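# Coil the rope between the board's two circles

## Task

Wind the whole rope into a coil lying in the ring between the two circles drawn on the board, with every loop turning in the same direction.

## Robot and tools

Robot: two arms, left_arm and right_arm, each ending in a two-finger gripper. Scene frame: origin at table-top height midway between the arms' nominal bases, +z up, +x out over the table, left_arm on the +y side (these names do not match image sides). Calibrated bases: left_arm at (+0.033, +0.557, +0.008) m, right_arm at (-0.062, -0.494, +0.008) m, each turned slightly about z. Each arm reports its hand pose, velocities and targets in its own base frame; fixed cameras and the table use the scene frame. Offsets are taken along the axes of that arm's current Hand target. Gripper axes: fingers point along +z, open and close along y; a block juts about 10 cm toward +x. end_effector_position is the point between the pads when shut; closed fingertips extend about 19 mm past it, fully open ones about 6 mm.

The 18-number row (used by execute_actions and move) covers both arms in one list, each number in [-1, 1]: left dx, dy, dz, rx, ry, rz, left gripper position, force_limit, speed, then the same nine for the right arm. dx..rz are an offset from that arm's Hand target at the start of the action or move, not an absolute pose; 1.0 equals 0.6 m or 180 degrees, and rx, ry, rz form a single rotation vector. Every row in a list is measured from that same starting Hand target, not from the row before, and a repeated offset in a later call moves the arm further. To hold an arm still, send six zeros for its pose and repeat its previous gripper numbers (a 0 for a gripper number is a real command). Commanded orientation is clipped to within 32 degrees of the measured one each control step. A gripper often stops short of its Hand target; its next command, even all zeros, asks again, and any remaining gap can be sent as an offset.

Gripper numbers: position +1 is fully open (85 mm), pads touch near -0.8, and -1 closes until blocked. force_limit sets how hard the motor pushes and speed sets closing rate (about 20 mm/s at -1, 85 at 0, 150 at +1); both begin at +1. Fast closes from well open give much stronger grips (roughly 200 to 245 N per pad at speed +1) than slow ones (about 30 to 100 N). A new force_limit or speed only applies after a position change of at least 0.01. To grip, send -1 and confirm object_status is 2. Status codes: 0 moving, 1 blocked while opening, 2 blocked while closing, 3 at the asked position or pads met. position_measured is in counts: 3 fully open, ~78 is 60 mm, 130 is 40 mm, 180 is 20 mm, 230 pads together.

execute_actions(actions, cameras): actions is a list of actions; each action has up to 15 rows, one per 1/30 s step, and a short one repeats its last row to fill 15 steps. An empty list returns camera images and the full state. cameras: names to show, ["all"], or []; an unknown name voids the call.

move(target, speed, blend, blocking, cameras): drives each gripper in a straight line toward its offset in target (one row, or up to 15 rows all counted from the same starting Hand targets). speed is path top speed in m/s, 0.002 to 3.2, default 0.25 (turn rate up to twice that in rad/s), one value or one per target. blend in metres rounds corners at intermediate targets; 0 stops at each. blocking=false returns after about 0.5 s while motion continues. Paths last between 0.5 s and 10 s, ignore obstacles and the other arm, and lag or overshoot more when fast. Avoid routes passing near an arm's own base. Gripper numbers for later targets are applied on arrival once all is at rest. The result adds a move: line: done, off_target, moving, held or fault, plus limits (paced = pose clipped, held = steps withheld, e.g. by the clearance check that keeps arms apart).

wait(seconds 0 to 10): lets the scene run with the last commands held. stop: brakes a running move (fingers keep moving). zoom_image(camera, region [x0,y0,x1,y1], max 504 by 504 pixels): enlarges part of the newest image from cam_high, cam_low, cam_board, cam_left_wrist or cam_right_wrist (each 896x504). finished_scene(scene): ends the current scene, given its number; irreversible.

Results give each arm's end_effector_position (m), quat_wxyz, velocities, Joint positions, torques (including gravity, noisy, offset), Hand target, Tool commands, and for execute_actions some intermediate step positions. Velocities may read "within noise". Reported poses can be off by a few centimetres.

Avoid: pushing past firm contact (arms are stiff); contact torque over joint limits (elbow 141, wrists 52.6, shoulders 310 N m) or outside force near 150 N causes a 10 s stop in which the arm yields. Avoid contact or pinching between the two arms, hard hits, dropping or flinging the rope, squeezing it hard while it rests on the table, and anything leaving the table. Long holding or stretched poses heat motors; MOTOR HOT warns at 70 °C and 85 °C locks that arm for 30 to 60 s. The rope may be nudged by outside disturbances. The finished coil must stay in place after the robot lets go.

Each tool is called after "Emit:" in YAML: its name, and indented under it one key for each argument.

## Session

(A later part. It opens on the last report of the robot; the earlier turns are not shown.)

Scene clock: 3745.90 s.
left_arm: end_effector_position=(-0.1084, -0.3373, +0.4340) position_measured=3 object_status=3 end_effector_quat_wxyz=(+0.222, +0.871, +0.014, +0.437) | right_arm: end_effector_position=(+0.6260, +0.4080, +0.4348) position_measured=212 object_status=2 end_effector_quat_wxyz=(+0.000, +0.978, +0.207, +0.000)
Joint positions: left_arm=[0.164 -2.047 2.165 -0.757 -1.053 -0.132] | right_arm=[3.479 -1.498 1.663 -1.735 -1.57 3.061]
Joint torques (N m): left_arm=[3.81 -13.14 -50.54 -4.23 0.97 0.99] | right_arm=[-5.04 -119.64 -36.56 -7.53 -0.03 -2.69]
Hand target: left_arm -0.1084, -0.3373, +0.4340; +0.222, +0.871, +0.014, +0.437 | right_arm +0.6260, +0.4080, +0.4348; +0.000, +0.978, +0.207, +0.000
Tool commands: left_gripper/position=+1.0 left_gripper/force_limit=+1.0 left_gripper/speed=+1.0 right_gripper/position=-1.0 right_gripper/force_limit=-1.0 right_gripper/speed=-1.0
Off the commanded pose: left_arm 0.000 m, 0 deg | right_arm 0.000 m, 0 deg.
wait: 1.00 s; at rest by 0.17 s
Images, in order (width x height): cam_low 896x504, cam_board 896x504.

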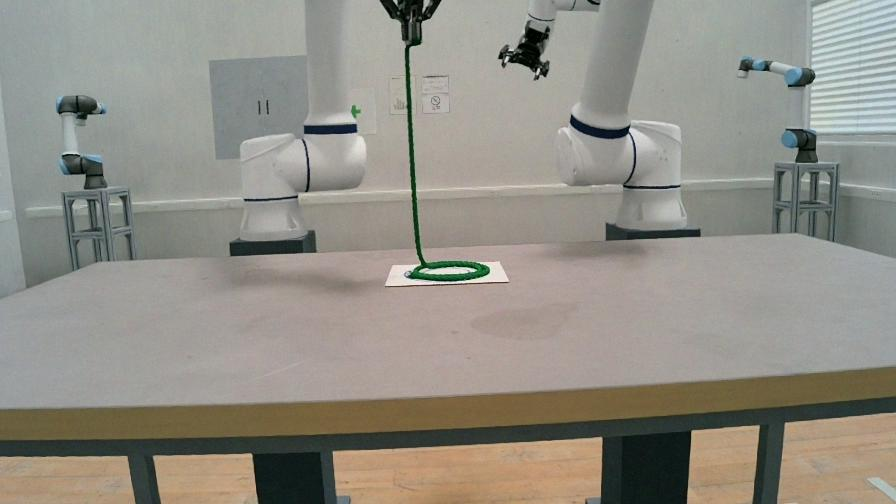

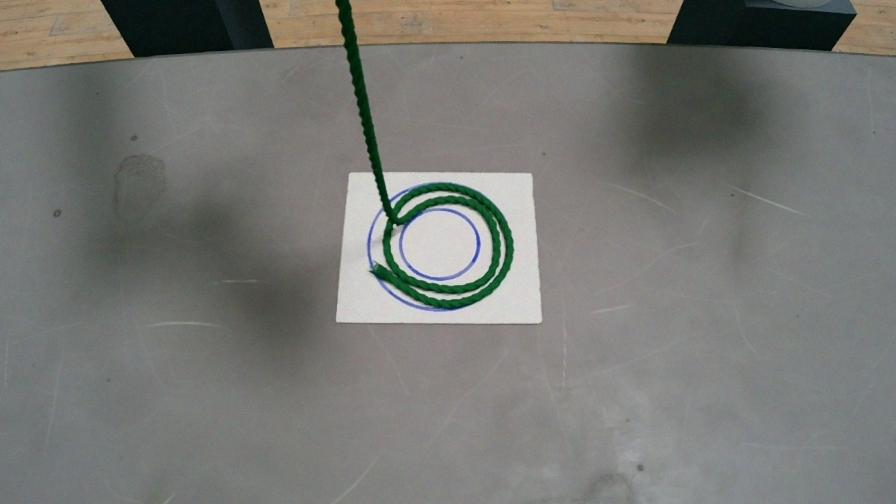

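Emit:
move:
  target: [0,0,0,0,0,0,1,1,1,-0.0464,-0.03513,-0.05,0,0,0,-1,-1,-1]
  speed: 0.03

Emit:
wait:
  seconds: 1.0
  cameras: ["cam_board", "cam_low"]

Emit:
zoom_image:
  camera: "cam_board"
  region: [355, 170, 525, 320]

Scene clock: 3758.03 s.
left_arm: end_effector_position=(-0.1084, -0.3373, +0.4340) position_measured=3 object_status=3 end_effector_quat_wxyz=(+0.222, +0.871, +0.014, +0.437) | right_arm: end_effector_position=(+0.5922, +0.4160, +0.4647) position_measured=212 object_status=2 end_effector_quat_wxyz=(+0.000, +0.978, +0.207, +0.000)
Joint positions: left_arm=[0.164 -2.047 2.165 -0.757 -1.053 -0.132] | right_arm=[3.506 -1.544 1.659 -1.685 -1.57 3.088]
Joint torques (N m): left_arm=[5.53 -13.7 -50.01 -4.35 1.09 1.09] | right_arm=[8.42 -111.02 -56.8 -1.89 2.76 3.98]
Hand target: left_arm -0.1084, -0.3373, +0.4340; +0.222, +0.871, +0.014, +0.437 | right_arm +0.5921, +0.4160, +0.4648; +0.000, +0.978, +0.207, +0.000
Off the commanded pose: left_arm 0.000 m, 0 deg | right_arm 0.000 m, 0 deg.
move: done

Scene clock: 3759.03 s.
left_arm: end_effector_position=(-0.1084, -0.3373, +0.4340) position_measured=3 object_status=3 end_effector_quat_wxyz=(+0.222, +0.871, +0.014, +0.437) | right_arm: end_effector_position=(+0.5921, +0.4160, +0.4648) position_measured=212 object_status=2 end_effector_quat_wxyz=(+0.000, +0.978, +0.207, +0.000)
Joint positions: left_arm=[0.164 -2.047 2.165 -0.757 -1.053 -0.132] | right_arm=[3.506 -1.544 1.659 -1.685 -1.57 3.088]
Joint torques (N m): left_arm=[4.43 -13.9 -50.48 -4.46 0.94 1.11] | right_arm=[11.53 -113.59 -57.02 -1.69 2.28 4.37]
Hand target: left_arm -0.1084, -0.3373, +0.4340; +0.222, +0.871, +0.014, +0.437 | right_arm +0.5921, +0.4160, +0.4648; +0.000, +0.978, +0.207, +0.000
Tool commands: left_gripper/position=+1.0 left_gripper/force_limit=+1.0 left_gripper/speed=+1.0 right_gripper/position=-1.0 right_gripper/force_limit=-1.0 right_gripper/speed=-1.0
Off the commanded pose: left_arm 0.000 m, 0 deg | right_arm 0.000 m, 0 deg.
wait: 1.00 s; at rest by 0.17 s
Images, in order (width x height): cam_low 896x504, cam_board 896x504.

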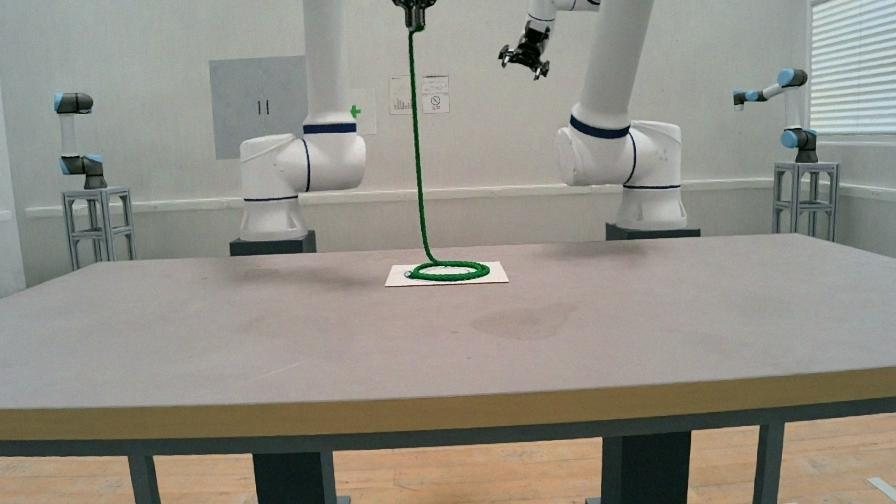

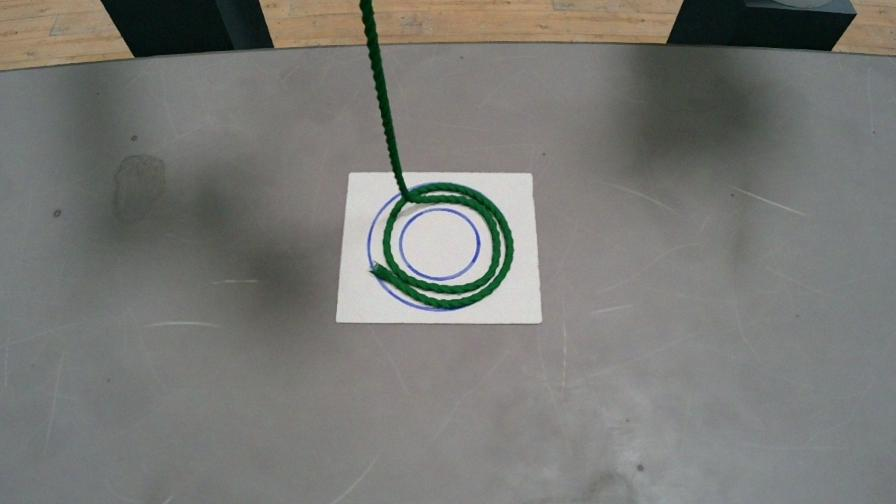

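Scaled by 2.965.

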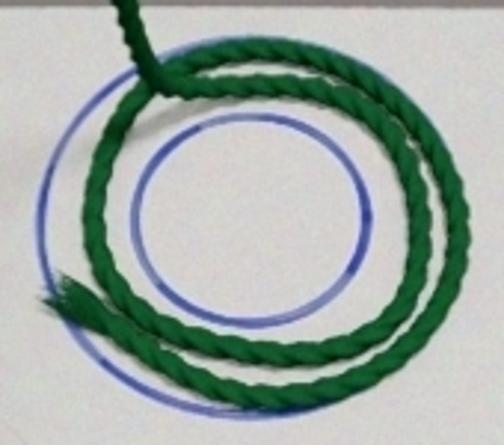

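Emit:
move:
  target:
    - [0,0,0,0,0,0,1,1,1,0.02608,0.009,0.025,0,0,0,-1,-1,-1]
    - [0,0,0,0,0,0,1,1,1,0.0478,0.0188,0.05,0,0,0,-1,-1,-1]
  speed: 0.022
  blend: 0.004

Emit:
wait:
  seconds: 1.0
  cameras: ["cam_board", "cam_low"]

Emit:
zoom_image:
  camera: "cam_board"
  region: [355, 170, 525, 320]

Scene clock: 3771.90 s.
left_arm: end_effector_position=(-0.1084, -0.3373, +0.4340) position_measured=3 object_status=3 end_effector_quat_wxyz=(+0.222, +0.871, +0.014, +0.437) | right_arm: end_effector_position=(+0.6227, +0.4173, +0.4349) position_measured=212 object_status=2 end_effector_quat_wxyz=(+0.000, +0.978, +0.207, +0.000)
Joint positions: left_arm=[0.164 -2.047 2.165 -0.757 -1.053 -0.132] | right_arm=[3.493 -1.494 1.659 -1.735 -1.57 3.075]
Joint torques (N m): left_arm=[4.71 -13.96 -49.93 -4.33 1.15 0.92] | right_arm=[-7.25 -71.64 -36.77 -7.67 -2.12 -2.56]
Hand target: left_arm -0.1084, -0.3373, +0.4340; +0.222, +0.871, +0.014, +0.437 | right_arm +0.6228, +0.4173, +0.4348; +0.000, +0.978, +0.207, +0.000
Off the commanded pose: left_arm 0.000 m, 0 deg | right_arm 0.000 m, 0 deg.
move: done

Scene clock: 3772.90 s.
left_arm: end_effector_position=(-0.1084, -0.3373, +0.4340) position_measured=3 object_status=3 end_effector_quat_wxyz=(+0.222, +0.871, +0.014, +0.437) | right_arm: end_effector_position=(+0.6228, +0.4173, +0.4348) position_measured=212 object_status=2 end_effector_quat_wxyz=(+0.000, +0.978, +0.207, +0.000)
Joint positions: left_arm=[0.164 -2.047 2.165 -0.757 -1.053 -0.132] | right_arm=[3.493 -1.494 1.659 -1.735 -1.57 3.075]
Joint torques (N m): left_arm=[4.19 -13.07 -50.86 -4.42 1.07 0.94] | right_arm=[-9.53 -69.35 -35.66 -7.67 -2.68 -2.95]
Hand target: left_arm -0.1084, -0.3373, +0.4340; +0.222, +0.871, +0.014, +0.437 | right_arm +0.6228, +0.4173, +0.4348; +0.000, +0.978, +0.207, +0.000
Tool commands: left_gripper/position=+1.0 left_gripper/force_limit=+1.0 left_gripper/speed=+1.0 right_gripper/position=-1.0 right_gripper/force_limit=-1.0 right_gripper/speed=-1.0
Off the commanded pose: left_arm 0.000 m, 0 deg | right_arm 0.000 m, 0 deg.
wait: 1.00 s; at rest by 0.17 s
Images, in order (width x height): cam_low 896x504, cam_board 896x504.

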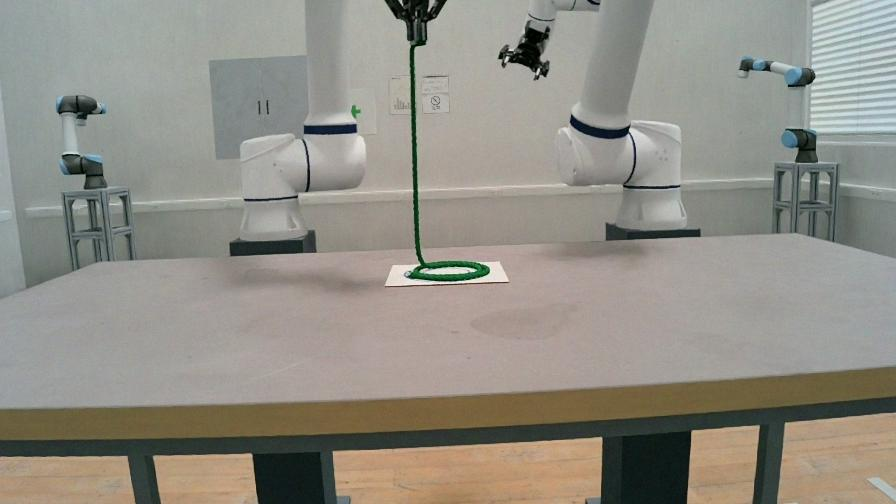

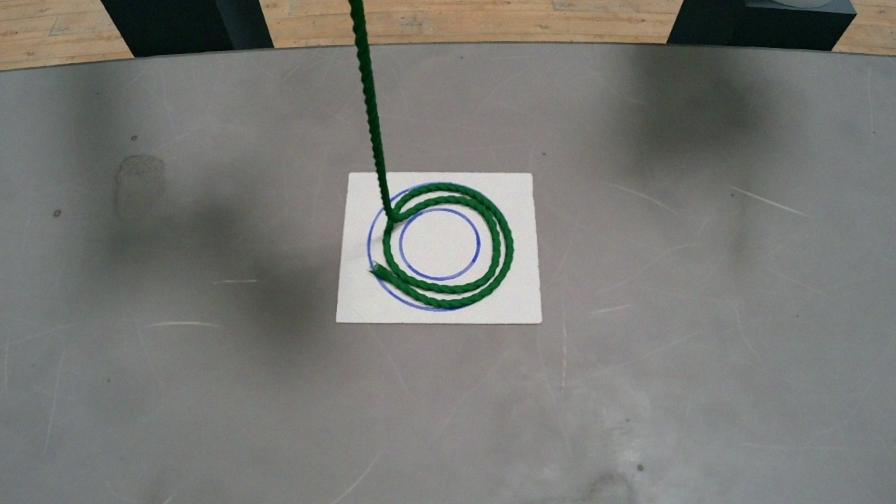

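Scaled by 2.965.

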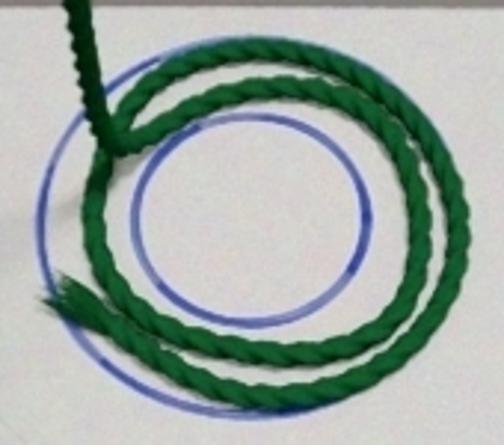

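Emit:
move:
  target:
    - [0,0,0,0,0,0,1,1,1,0,0,0.01167,0,0,0,-1,-1,-1]
    - [0,0,0,0,0,0,1,1,1,0.02132,0.00744,0.03333,0,0,0,-1,-1,-1]
  speed: 0.022
  blend: 0.002

Emit:
wait:
  seconds: 1.0
  cameras: ["cam_board", "cam_low"]

Emit:
zoom_image:
  camera: "cam_board"
  region: [355, 170, 525, 320]

Emit:
zoom_image:
  camera: "cam_low"
  region: [380, 200, 520, 300]

Scene clock: 3784.60 s.
left_arm: end_effector_position=(-0.1084, -0.3373, +0.4340) position_measured=3 object_status=3 end_effector_quat_wxyz=(+0.222, +0.871, +0.014, +0.437) | right_arm: end_effector_position=(+0.6362, +0.4184, +0.4149) position_measured=212 object_status=2 end_effector_quat_wxyz=(+0.000, +0.978, +0.207, +0.000)
Joint positions: left_arm=[0.164 -2.047 2.165 -0.757 -1.053 -0.132] | right_arm=[3.488 -1.469 1.666 -1.768 -1.57 3.07]
Joint torques (N m): left_arm=[3.04 -14.4 -50.43 -4.42 1.05 1.01] | right_arm=[-6.71 -73.35 -56.63 -8.09 -2.06 -2.56]
Hand target: left_arm -0.1084, -0.3373, +0.4340; +0.222, +0.871, +0.014, +0.437 | right_arm +0.6363, +0.4185, +0.4148; +0.000, +0.978, +0.207, +0.000
Off the commanded pose: left_arm 0.000 m, 0 deg | right_arm 0.000 m, 0 deg.
move: done

Scene clock: 3785.60 s.
left_arm: end_effector_position=(-0.1084, -0.3373, +0.4340) position_measured=3 object_status=3 end_effector_quat_wxyz=(+0.222, +0.871, +0.014, +0.437) | right_arm: end_effector_position=(+0.6363, +0.4185, +0.4148) position_measured=212 object_status=2 end_effector_quat_wxyz=(+0.000, +0.978, +0.207, +0.000)
Joint positions: left_arm=[0.164 -2.047 2.165 -0.757 -1.053 -0.132] | right_arm=[3.488 -1.468 1.666 -1.768 -1.57 3.07]
Joint torques (N m): left_arm=[5.21 -13.11 -50.36 -4.39 1.18 1.05] | right_arm=[-6.81 -73.4 -55.97 -7.82 -1.67 -3.21]
Hand target: left_arm -0.1084, -0.3373, +0.4340; +0.222, +0.871, +0.014, +0.437 | right_arm +0.6363, +0.4185, +0.4148; +0.000, +0.978, +0.207, +0.000
Tool commands: left_gripper/position=+1.0 left_gripper/force_limit=+1.0 left_gripper/speed=+1.0 right_gripper/position=-1.0 right_gripper/force_limit=-1.0 right_gripper/speed=-1.0
Off the commanded pose: left_arm 0.000 m, 0 deg | right_arm 0.000 m, 0 deg.
wait: 1.00 s; at rest by 0.17 s
Images, in order (width x height): cam_low 896x504, cam_board 896x504.

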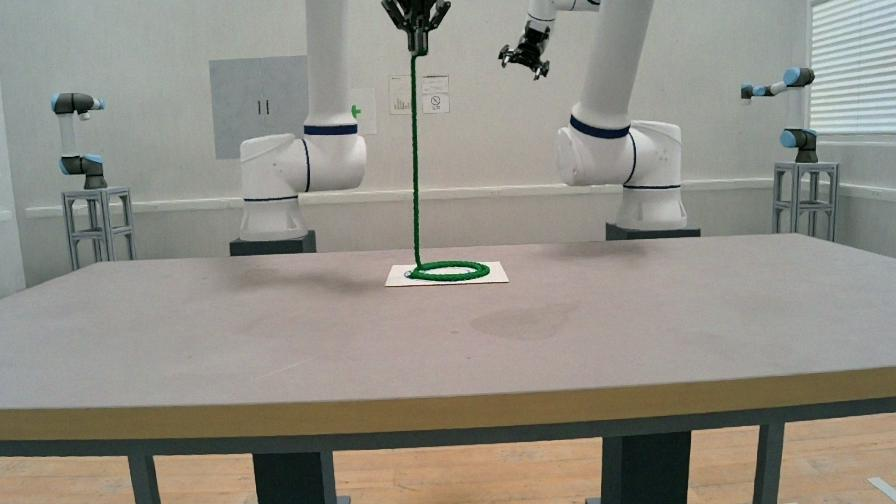

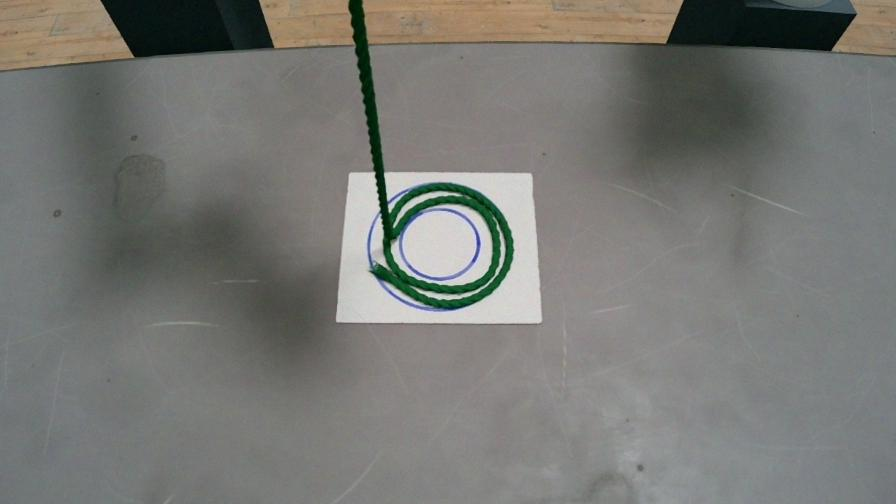

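Scaled by 2.965.

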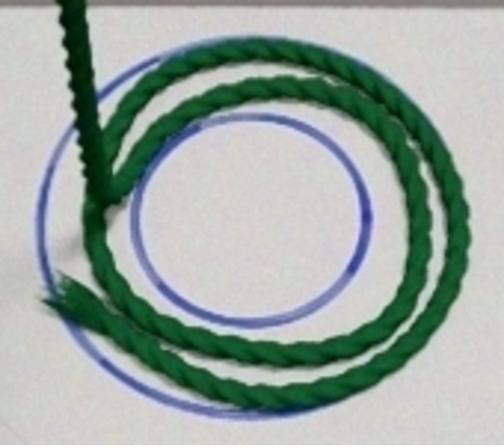

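Scaled by 3.600.

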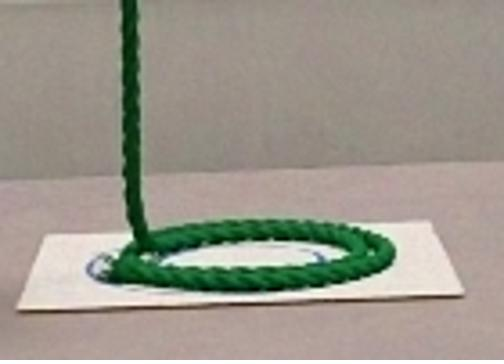

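Emit:
move:
  target:
    - [0,0,0,0,0,0,1,1,1,0.02217,0.00017,0.01917,0,0,0,-1,-1,-1]
    - [0,0,0,0,0,0,1,1,1,0.04345,-0.0039,0.03917,0,0,0,-1,-1,-1]
  speed: 0.022
  blend: 0.004

Emit:
wait:
  seconds: 1.0
  cameras: ["cam_board", "cam_low"]

Emit:
zoom_image:
  camera: "cam_board"
  region: [355, 170, 525, 320]

Emit:
zoom_image:
  camera: "cam_low"
  region: [380, 200, 520, 300]

Scene clock: 3806.73 s.
left_arm: end_effector_position=(-0.1084, -0.3373, +0.4340) position_measured=3 object_status=3 end_effector_quat_wxyz=(+0.222, +0.871, +0.014, +0.437) | right_arm: end_effector_position=(+0.6591, +0.4311, +0.3914) position_measured=212 object_status=2 end_effector_quat_wxyz=(+0.000, +0.978, +0.207, +0.000)
Joint positions: left_arm=[0.164 -2.047 2.165 -0.757 -1.053 -0.132] | right_arm=[3.493 -1.418 1.65 -1.803 -1.57 3.075]
Joint torques (N m): left_arm=[4.66 -13.34 -50.54 -4.37 0.93 0.93] | right_arm=[11.77 -78.71 -55.82 -7.4 -0.92 4.34]
Hand target: left_arm -0.1084, -0.3373, +0.4340; +0.222, +0.871, +0.014, +0.437 | right_arm +0.6592, +0.4312, +0.3913; +0.000, +0.978, +0.207, +0.000
Off the commanded pose: left_arm 0.000 m, 0 deg | right_arm 0.000 m, 0 deg.
move: done

Scene clock: 3807.73 s.
left_arm: end_effector_position=(-0.1084, -0.3373, +0.4340) position_measured=3 object_status=3 end_effector_quat_wxyz=(+0.222, +0.871, +0.014, +0.437) | right_arm: end_effector_position=(+0.6592, +0.4312, +0.3913) position_measured=212 object_status=2 end_effector_quat_wxyz=(+0.000, +0.978, +0.207, +0.000)
Joint positions: left_arm=[0.164 -2.047 2.165 -0.757 -1.053 -0.132] | right_arm=[3.493 -1.417 1.65 -1.803 -1.57 3.075]
Joint torques (N m): left_arm=[4.86 -13.05 -49.75 -4.53 1.14 1.07] | right_arm=[10.25 -80.72 -54.99 -7.81 -0.81 4.05]
Hand target: left_arm -0.1084, -0.3373, +0.4340; +0.222, +0.871, +0.014, +0.437 | right_arm +0.6592, +0.4312, +0.3913; +0.000, +0.978, +0.207, +0.000
Tool commands: left_gripper/position=+1.0 left_gripper/force_limit=+1.0 left_gripper/speed=+1.0 right_gripper/position=-1.0 right_gripper/force_limit=-1.0 right_gripper/speed=-1.0
Off the commanded pose: left_arm 0.000 m, 0 deg | right_arm 0.000 m, 0 deg.
wait: 1.00 s; at rest by 0.17 s
Images, in order (width x height): cam_low 896x504, cam_board 896x504.

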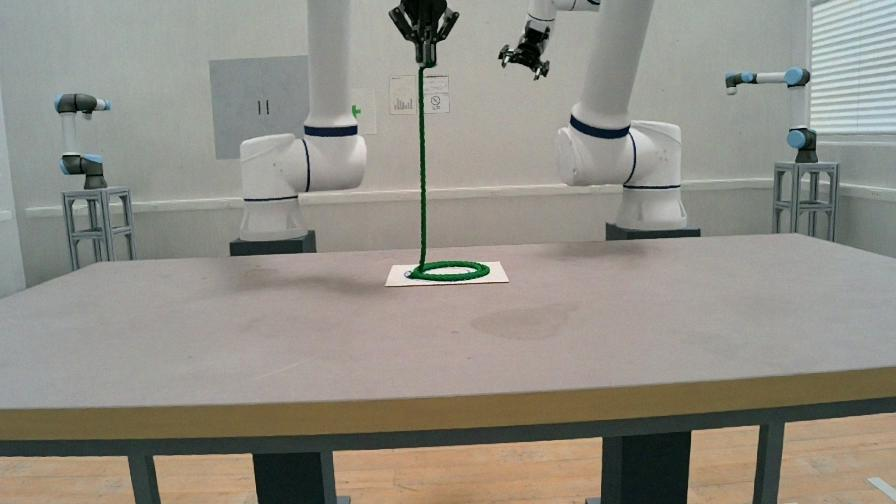

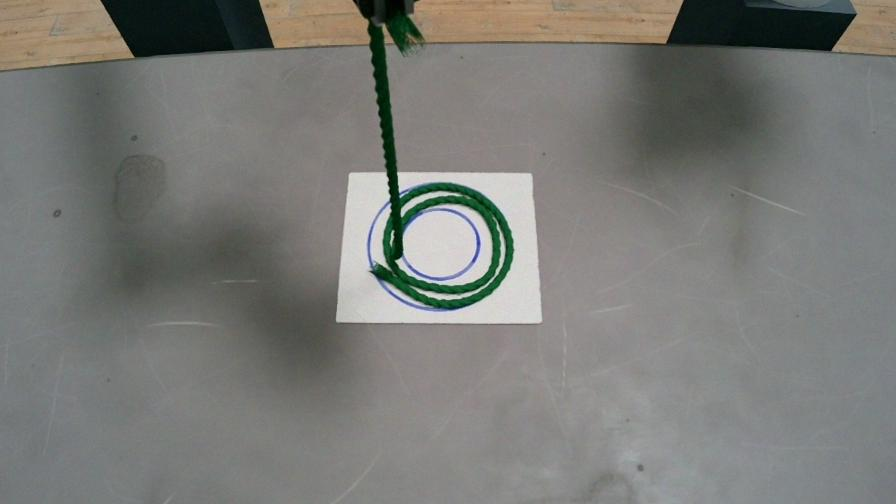

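Scaled by 2.965.

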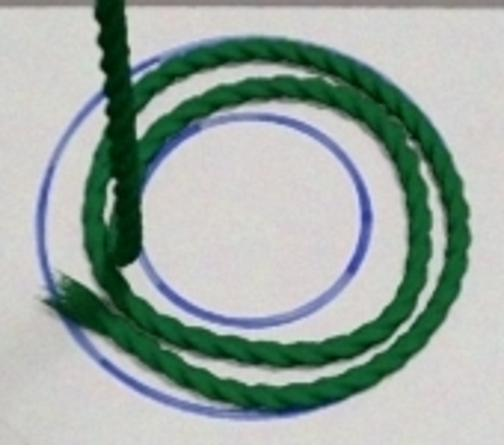

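Scaled by 3.600.

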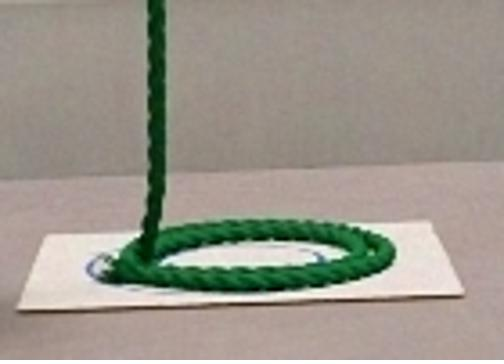

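Emit:
move:
  target:
    - [0,0,0,0,0,0,1,1,1,0.01885,-0.01005,0.0175,0,0,0,-1,-1,-1]
    - [0,0,0,0,0,0,1,1,1,0.03588,-0.02256,0.03667,0,0,0,-1,-1,-1]
  speed: 0.022
  blend: 0.004

Emit:
wait:
  seconds: 1.0
  cameras: ["cam_board", "cam_low"]

Emit:
zoom_image:
  camera: "cam_board"
  region: [355, 170, 525, 320]

Emit:
zoom_image:
  camera: "cam_low"
  region: [380, 200, 520, 300]

Scene clock: 3819.80 s.
left_arm: end_effector_position=(-0.1084, -0.3373, +0.4340) position_measured=3 object_status=3 end_effector_quat_wxyz=(+0.222, +0.871, +0.014, +0.437) | right_arm: end_effector_position=(+0.6733, +0.4522, +0.3694) position_measured=212 object_status=2 end_effector_quat_wxyz=(+0.000, +0.978, +0.207, +0.000)
Joint positions: left_arm=[0.164 -2.047 2.165 -0.757 -1.053 -0.132] | right_arm=[3.512 -1.371 1.634 -1.834 -1.57 3.094]
Joint torques (N m): left_arm=[5.14 -12.58 -49.93 -4.28 1.02 0.85] | right_arm=[11.42 -83.92 -55.69 -7.65 2.9 4.05]
Hand target: left_arm -0.1084, -0.3373, +0.4340; +0.222, +0.871, +0.014, +0.437 | right_arm +0.6734, +0.4523, +0.3693; +0.000, +0.978, +0.207, +0.000
Off the commanded pose: left_arm 0.000 m, 0 deg | right_arm 0.000 m, 0 deg.
move: done

Scene clock: 3820.80 s.
left_arm: end_effector_position=(-0.1084, -0.3373, +0.4340) position_measured=3 object_status=3 end_effector_quat_wxyz=(+0.222, +0.871, +0.014, +0.437) | right_arm: end_effector_position=(+0.6734, +0.4523, +0.3693) position_measured=212 object_status=2 end_effector_quat_wxyz=(+0.000, +0.978, +0.207, +0.000)
Joint positions: left_arm=[0.164 -2.047 2.165 -0.757 -1.053 -0.132] | right_arm=[3.512 -1.371 1.634 -1.834 -1.57 3.094]
Joint torques (N m): left_arm=[4.78 -12.59 -49.69 -4.49 1.26 0.95] | right_arm=[9.9 -82.65 -55.45 -7.9 2.23 4.39]
Hand target: left_arm -0.1084, -0.3373, +0.4340; +0.222, +0.871, +0.014, +0.437 | right_arm +0.6734, +0.4523, +0.3693; +0.000, +0.978, +0.207, +0.000
Tool commands: left_gripper/position=+1.0 left_gripper/force_limit=+1.0 left_gripper/speed=+1.0 right_gripper/position=-1.0 right_gripper/force_limit=-1.0 right_gripper/speed=-1.0
Off the commanded pose: left_arm 0.000 m, 0 deg | right_arm 0.000 m, 0 deg.
wait: 1.00 s; at rest by 0.17 s
Images, in order (width x height): cam_low 896x504, cam_board 896x504.

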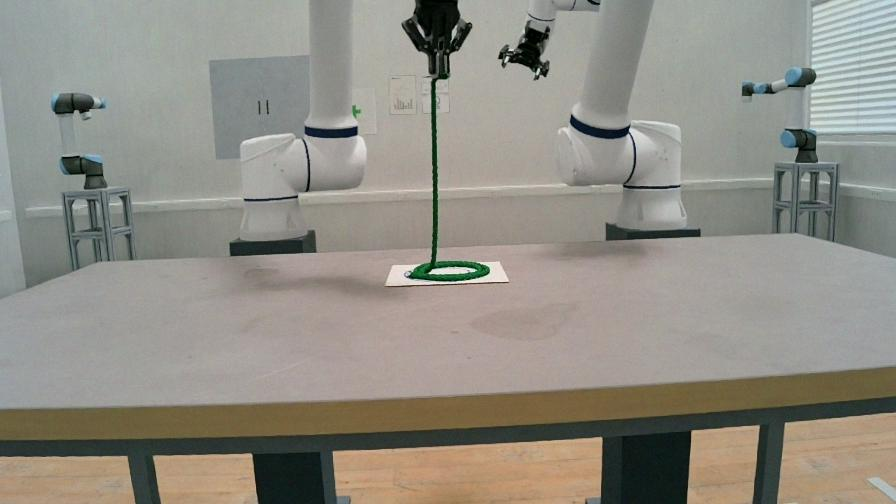

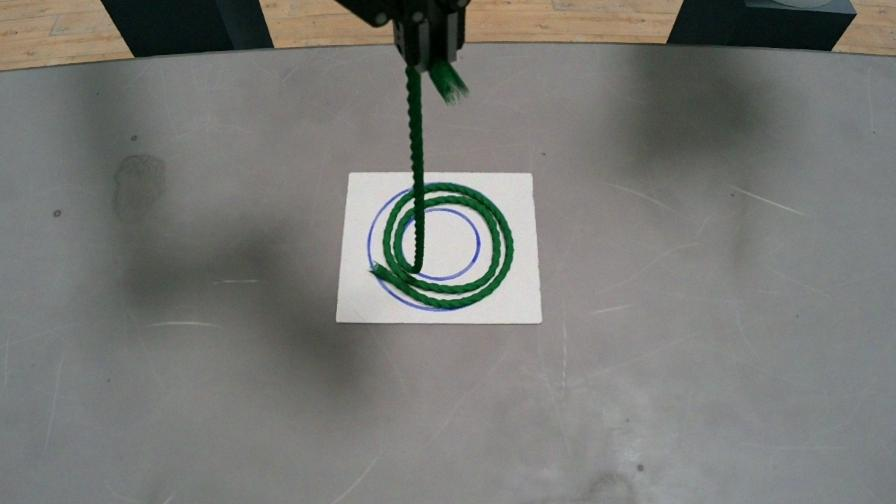

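Scaled by 2.965.

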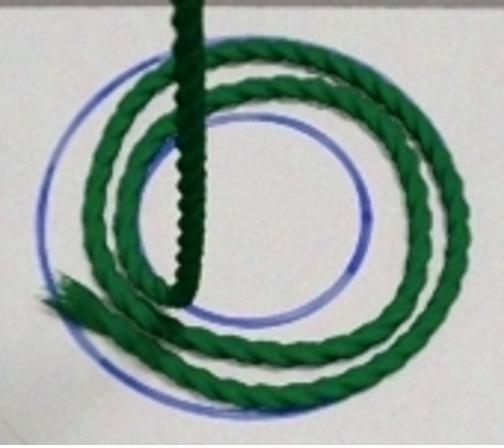

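Scaled by 3.600.

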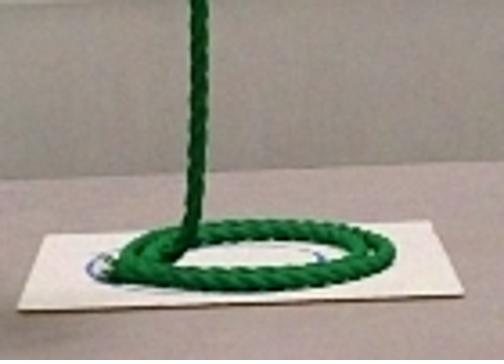

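Emit:
move:
  target:
    - [0,0,0,0,0,0,1,1,1,0.01713,-0.01482,0.02,0,0,0,-1,-1,-1]
    - [0,0,0,0,0,0,1,1,1,0.02865,-0.03505,0.04083,0,0,0,-1,-1,-1]
  speed: 0.022
  blend: 0.004

Emit:
wait:
  seconds: 1.0
  cameras: ["cam_board", "cam_low"]

Emit:
zoom_image:
  camera: "cam_board"
  region: [355, 170, 525, 320]

Emit:
zoom_image:
  camera: "cam_low"
  region: [380, 200, 520, 300]

Scene clock: 3834.57 s.
left_arm: end_effector_position=(-0.1084, -0.3373, +0.4340) position_measured=3 object_status=3 end_effector_quat_wxyz=(+0.222, +0.871, +0.014, +0.437) | right_arm: end_effector_position=(+0.6805, +0.4784, +0.3449) position_measured=212 object_status=2 end_effector_quat_wxyz=(+0.000, +0.978, +0.207, +0.000)
Joint positions: left_arm=[0.164 -2.047 2.165 -0.757 -1.053 -0.132] | right_arm=[3.539 -1.327 1.624 -1.867 -1.57 3.121]
Joint torques (N m): left_arm=[4.1 -13.06 -50.38 -4.46 0.92 1.2] | right_arm=[8.74 -89.11 -54.18 -7.49 2.85 4.53]
Hand target: left_arm -0.1084, -0.3373, +0.4340; +0.222, +0.871, +0.014, +0.437 | right_arm +0.6805, +0.4785, +0.3448; +0.000, +0.978, +0.207, +0.000
Off the commanded pose: left_arm 0.000 m, 0 deg | right_arm 0.000 m, 0 deg.
move: done

Scene clock: 3835.57 s.
left_arm: end_effector_position=(-0.1084, -0.3373, +0.4340) position_measured=3 object_status=3 end_effector_quat_wxyz=(+0.222, +0.871, +0.014, +0.437) | right_arm: end_effector_position=(+0.6805, +0.4785, +0.3448) position_measured=212 object_status=2 end_effector_quat_wxyz=(+0.000, +0.978, +0.207, +0.000)
Joint positions: left_arm=[0.164 -2.047 2.165 -0.757 -1.053 -0.132] | right_arm=[3.539 -1.326 1.623 -1.868 -1.57 3.121]
Joint torques (N m): left_arm=[5.3 -13.73 -50.07 -4.69 0.85 1.07] | right_arm=[11.03 -89.07 -54.99 -7.68 2.15 4.37]
Hand target: left_arm -0.1084, -0.3373, +0.4340; +0.222, +0.871, +0.014, +0.437 | right_arm +0.6805, +0.4785, +0.3448; +0.000, +0.978, +0.207, +0.000
Tool commands: left_gripper/position=+1.0 left_gripper/force_limit=+1.0 left_gripper/speed=+1.0 right_gripper/position=-1.0 right_gripper/force_limit=-1.0 right_gripper/speed=-1.0
Off the commanded pose: left_arm 0.000 m, 0 deg | right_arm 0.000 m, 0 deg.
wait: 1.00 s; at rest by 0.17 s
Images, in order (width x height): cam_low 896x504, cam_board 896x504.

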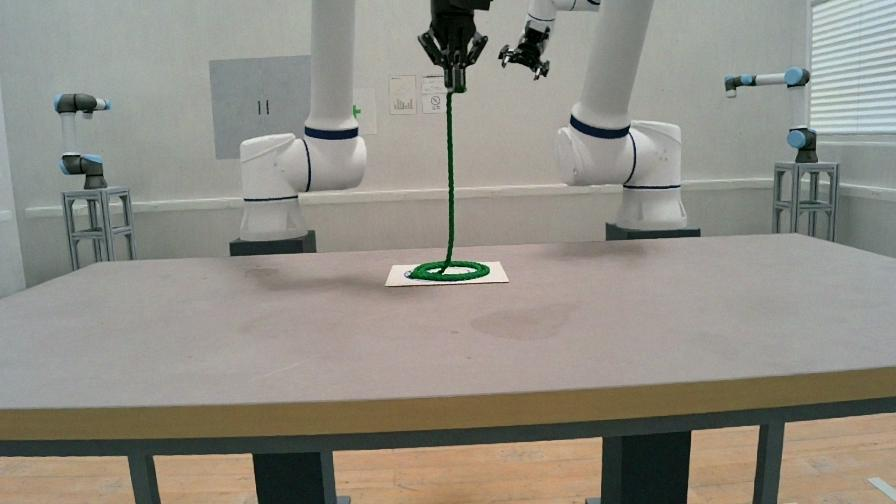

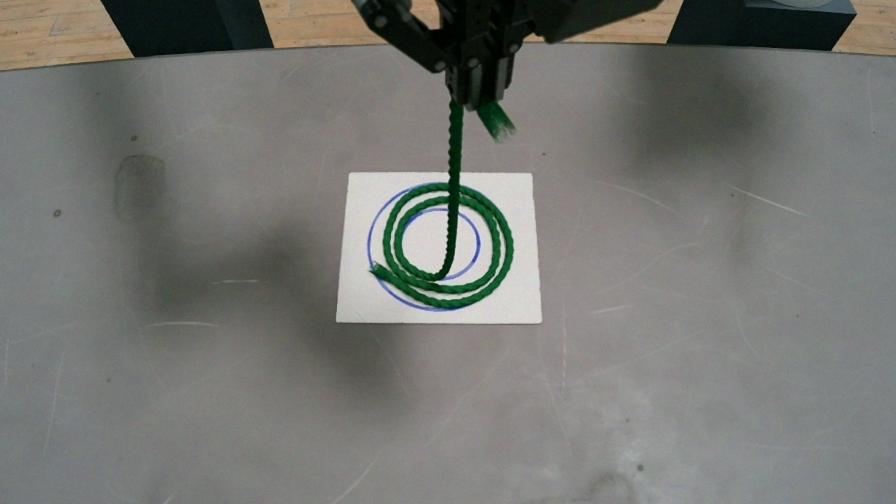

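Scaled by 2.965.

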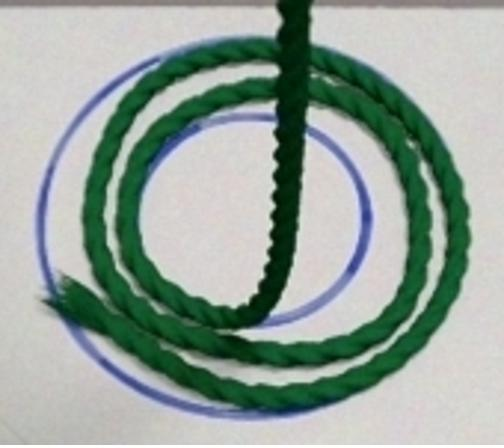

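Scaled by 3.600.

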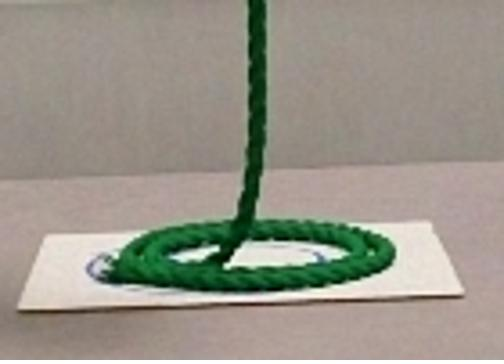

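Emit:
move:
  target:
    - [0,0,0,0,0,0,1,1,1,0.00928,-0.0234,0.02167,0,0,0,-1,-1,-1]
    - [0,0,0,0,0,0,1,1,1,0.00785,-0.049,0.045,0,0,0,-1,-1,-1]
  speed: 0.022
  blend: 0.004

Emit:
wait:
  seconds: 1.0
  cameras: ["cam_board", "cam_low"]

Emit:
zoom_image:
  camera: "cam_board"
  region: [355, 170, 525, 320]

Emit:
zoom_image:
  camera: "cam_low"
  region: [380, 200, 520, 300]

Scene clock: 3848.43 s.
left_arm: end_effector_position=(-0.1084, -0.3373, +0.4340) position_measured=3 object_status=3 end_effector_quat_wxyz=(+0.222, +0.871, +0.014, +0.437) | right_arm: end_effector_position=(+0.6729, +0.5072, +0.3179) position_measured=212 object_status=2 end_effector_quat_wxyz=(+0.000, +0.978, +0.207, +0.000)
Joint positions: left_arm=[0.164 -2.047 2.165 -0.757 -1.053 -0.132] | right_arm=[3.575 -1.296 1.633 -1.908 -1.57 3.157]
Joint torques (N m): left_arm=[5.11 -13.06 -50.2 -4.58 1.01 0.79] | right_arm=[10.67 -94.1 -34.1 -7.76 2.86 4.13]
Hand target: left_arm -0.1084, -0.3373, +0.4340; +0.222, +0.871, +0.014, +0.437 | right_arm +0.6729, +0.5073, +0.3178; +0.000, +0.978, +0.207, +0.000
Off the commanded pose: left_arm 0.000 m, 0 deg | right_arm 0.000 m, 0 deg.
move: done

Scene clock: 3849.43 s.
left_arm: end_effector_position=(-0.1084, -0.3373, +0.4340) position_measured=3 object_status=3 end_effector_quat_wxyz=(+0.222, +0.871, +0.014, +0.437) | right_arm: end_effector_position=(+0.6729, +0.5073, +0.3178) position_measured=212 object_status=2 end_effector_quat_wxyz=(+0.000, +0.978, +0.207, +0.000)
Joint positions: left_arm=[0.164 -2.047 2.165 -0.757 -1.053 -0.132] | right_arm=[3.575 -1.296 1.634 -1.908 -1.57 3.157]
Joint torques (N m): left_arm=[4.82 -14.13 -50.29 -4.57 1.12 1.14] | right_arm=[10.51 -95.32 -34.05 -7.57 2.94 4.48]
Hand target: left_arm -0.1084, -0.3373, +0.4340; +0.222, +0.871, +0.014, +0.437 | right_arm +0.6729, +0.5073, +0.3178; +0.000, +0.978, +0.207, +0.000
Tool commands: left_gripper/position=+1.0 left_gripper/force_limit=+1.0 left_gripper/speed=+1.0 right_gripper/position=-1.0 right_gripper/force_limit=-1.0 right_gripper/speed=-1.0
Off the commanded pose: left_arm 0.000 m, 0 deg | right_arm 0.000 m, 0 deg.
wait: 1.00 s; at rest by 0.17 s
Images, in order (width x height): cam_low 896x504, cam_board 896x504.

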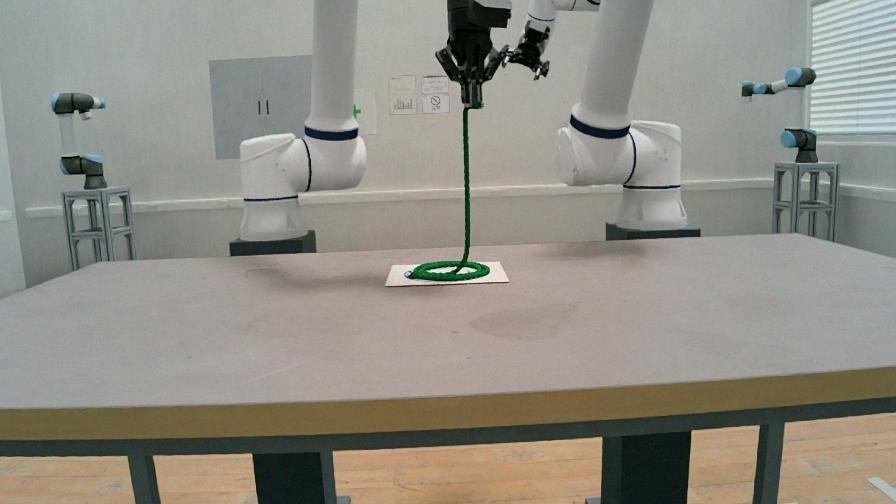

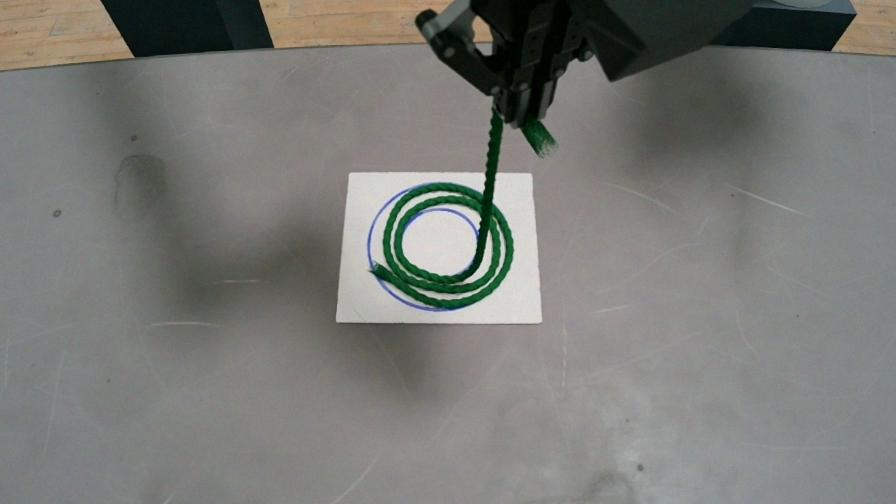

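Scaled by 2.965.

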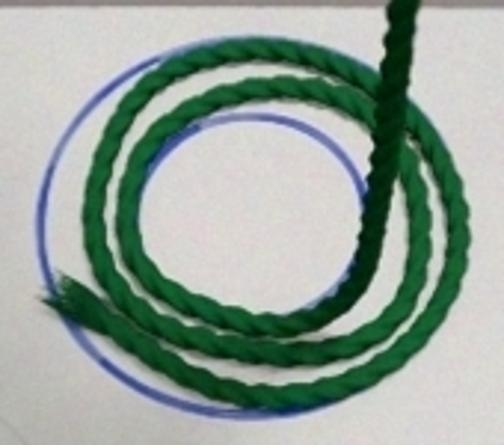

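Scaled by 3.600.

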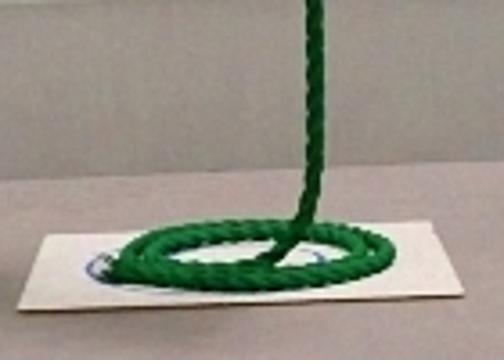

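Emit:
move:
  target:
    - [0,0,0,0,0,0,1,1,1,-0.00956,-0.0241,0.0225,0,0,0,-1,-1,-1]
    - [0,0,0,0,0,0,1,1,1,-0.0258,-0.0446,0.04583,0,0,0,-1,-1,-1]
    - [0,0,0,0,0,0,1,1,1,-0.04764,-0.05865,0.06917,0,0,0,-1,-1,-1]
  speed: 0.022
  blend: 0.004

Emit:
wait:
  seconds: 1.0
  cameras: ["cam_board", "cam_low"]

Emit:
zoom_image:
  camera: "cam_board"
  region: [355, 170, 525, 320]

Emit:
zoom_image:
  camera: "cam_low"
  region: [380, 200, 520, 300]

Scene clock: 3890.13 s.
left_arm: end_effector_position=(-0.1084, -0.3373, +0.4340) position_measured=3 object_status=3 end_effector_quat_wxyz=(+0.222, +0.871, +0.014, +0.437) | right_arm: end_effector_position=(+0.6325, +0.5279, +0.2764) position_measured=212 object_status=2 end_effector_quat_wxyz=(+0.000, +0.978, +0.207, +0.000)
Joint positions: left_arm=[0.164 -2.047 2.165 -0.757 -1.053 -0.132] | right_arm=[3.62 -1.3 1.717 -1.988 -1.57 3.202]
Joint torques (N m): left_arm=[4.71 -13.66 -49.8 -4.54 1.22 0.79] | right_arm=[10.25 -142.26 -33.78 -7.62 3.18 4.39]
Hand target: left_arm -0.1084, -0.3373, +0.4340; +0.222, +0.871, +0.014, +0.437 | right_arm +0.6324, +0.5279, +0.2763; +0.000, +0.978, +0.207, +0.000
Off the commanded pose: left_arm 0.000 m, 0 deg | right_arm 0.000 m, 0 deg.
move: done

Scene clock: 3891.13 s.
left_arm: end_effector_position=(-0.1084, -0.3373, +0.4340) position_measured=3 object_status=3 end_effector_quat_wxyz=(+0.222, +0.871, +0.014, +0.437) | right_arm: end_effector_position=(+0.6324, +0.5279, +0.2763) position_measured=212 object_status=2 end_effector_quat_wxyz=(+0.000, +0.978, +0.207, +0.000)
Joint positions: left_arm=[0.164 -2.047 2.165 -0.757 -1.053 -0.132] | right_arm=[3.62 -1.3 1.717 -1.988 -1.57 3.202]
Joint torques (N m): left_arm=[4.83 -13.53 -50.19 -4.43 1.02 0.96] | right_arm=[8.49 -141.97 -32.37 -7.67 2.76 4.23]
Hand target: left_arm -0.1084, -0.3373, +0.4340; +0.222, +0.871, +0.014, +0.437 | right_arm +0.6324, +0.5279, +0.2763; +0.000, +0.978, +0.207, +0.000
Tool commands: left_gripper/position=+1.0 left_gripper/force_limit=+1.0 left_gripper/speed=+1.0 right_gripper/position=-1.0 right_gripper/force_limit=-1.0 right_gripper/speed=-1.0
Off the commanded pose: left_arm 0.000 m, 0 deg | right_arm 0.000 m, 0 deg.
wait: 1.00 s; at rest by 0.17 s
Images, in order (width x height): cam_low 896x504, cam_board 896x504.

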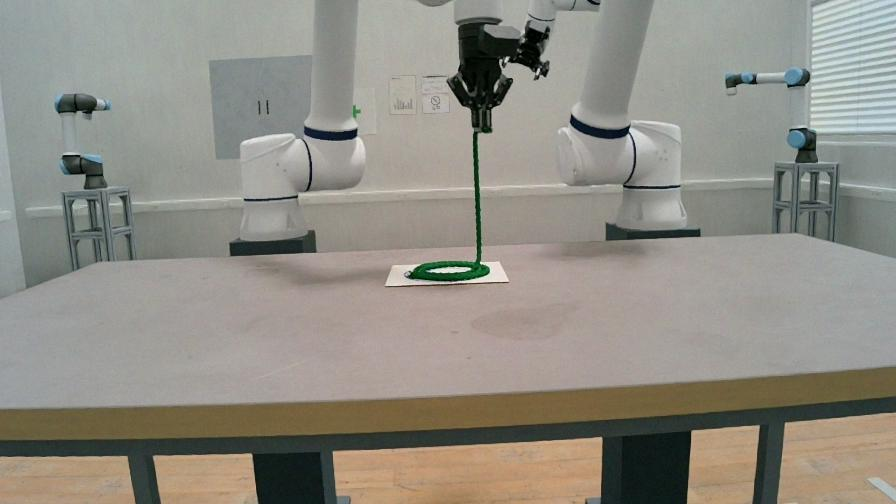

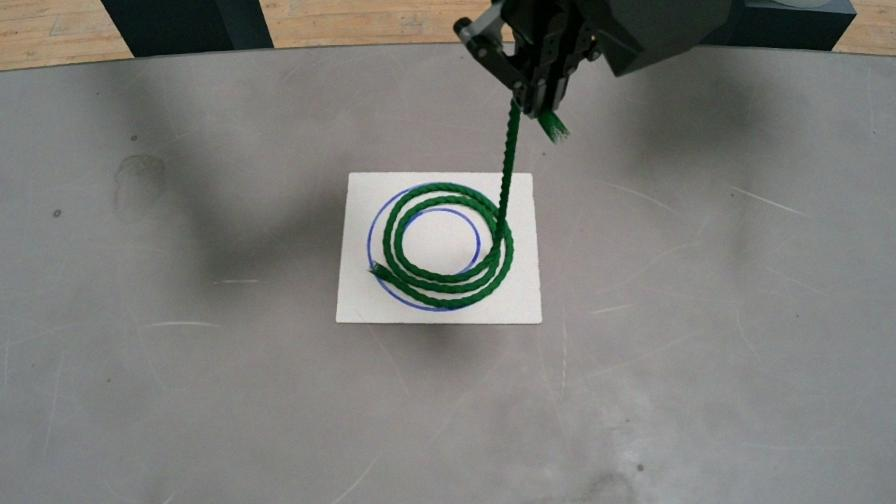

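Scaled by 2.965.

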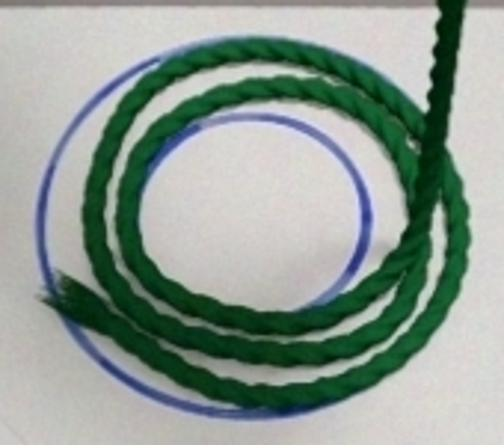

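Scaled by 3.600.

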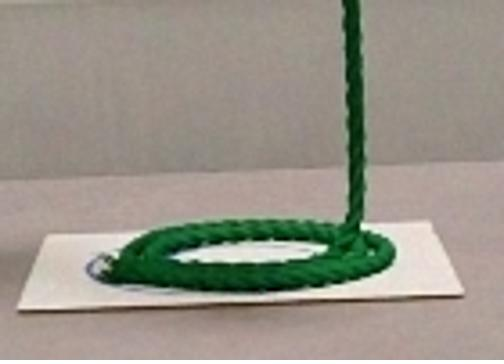

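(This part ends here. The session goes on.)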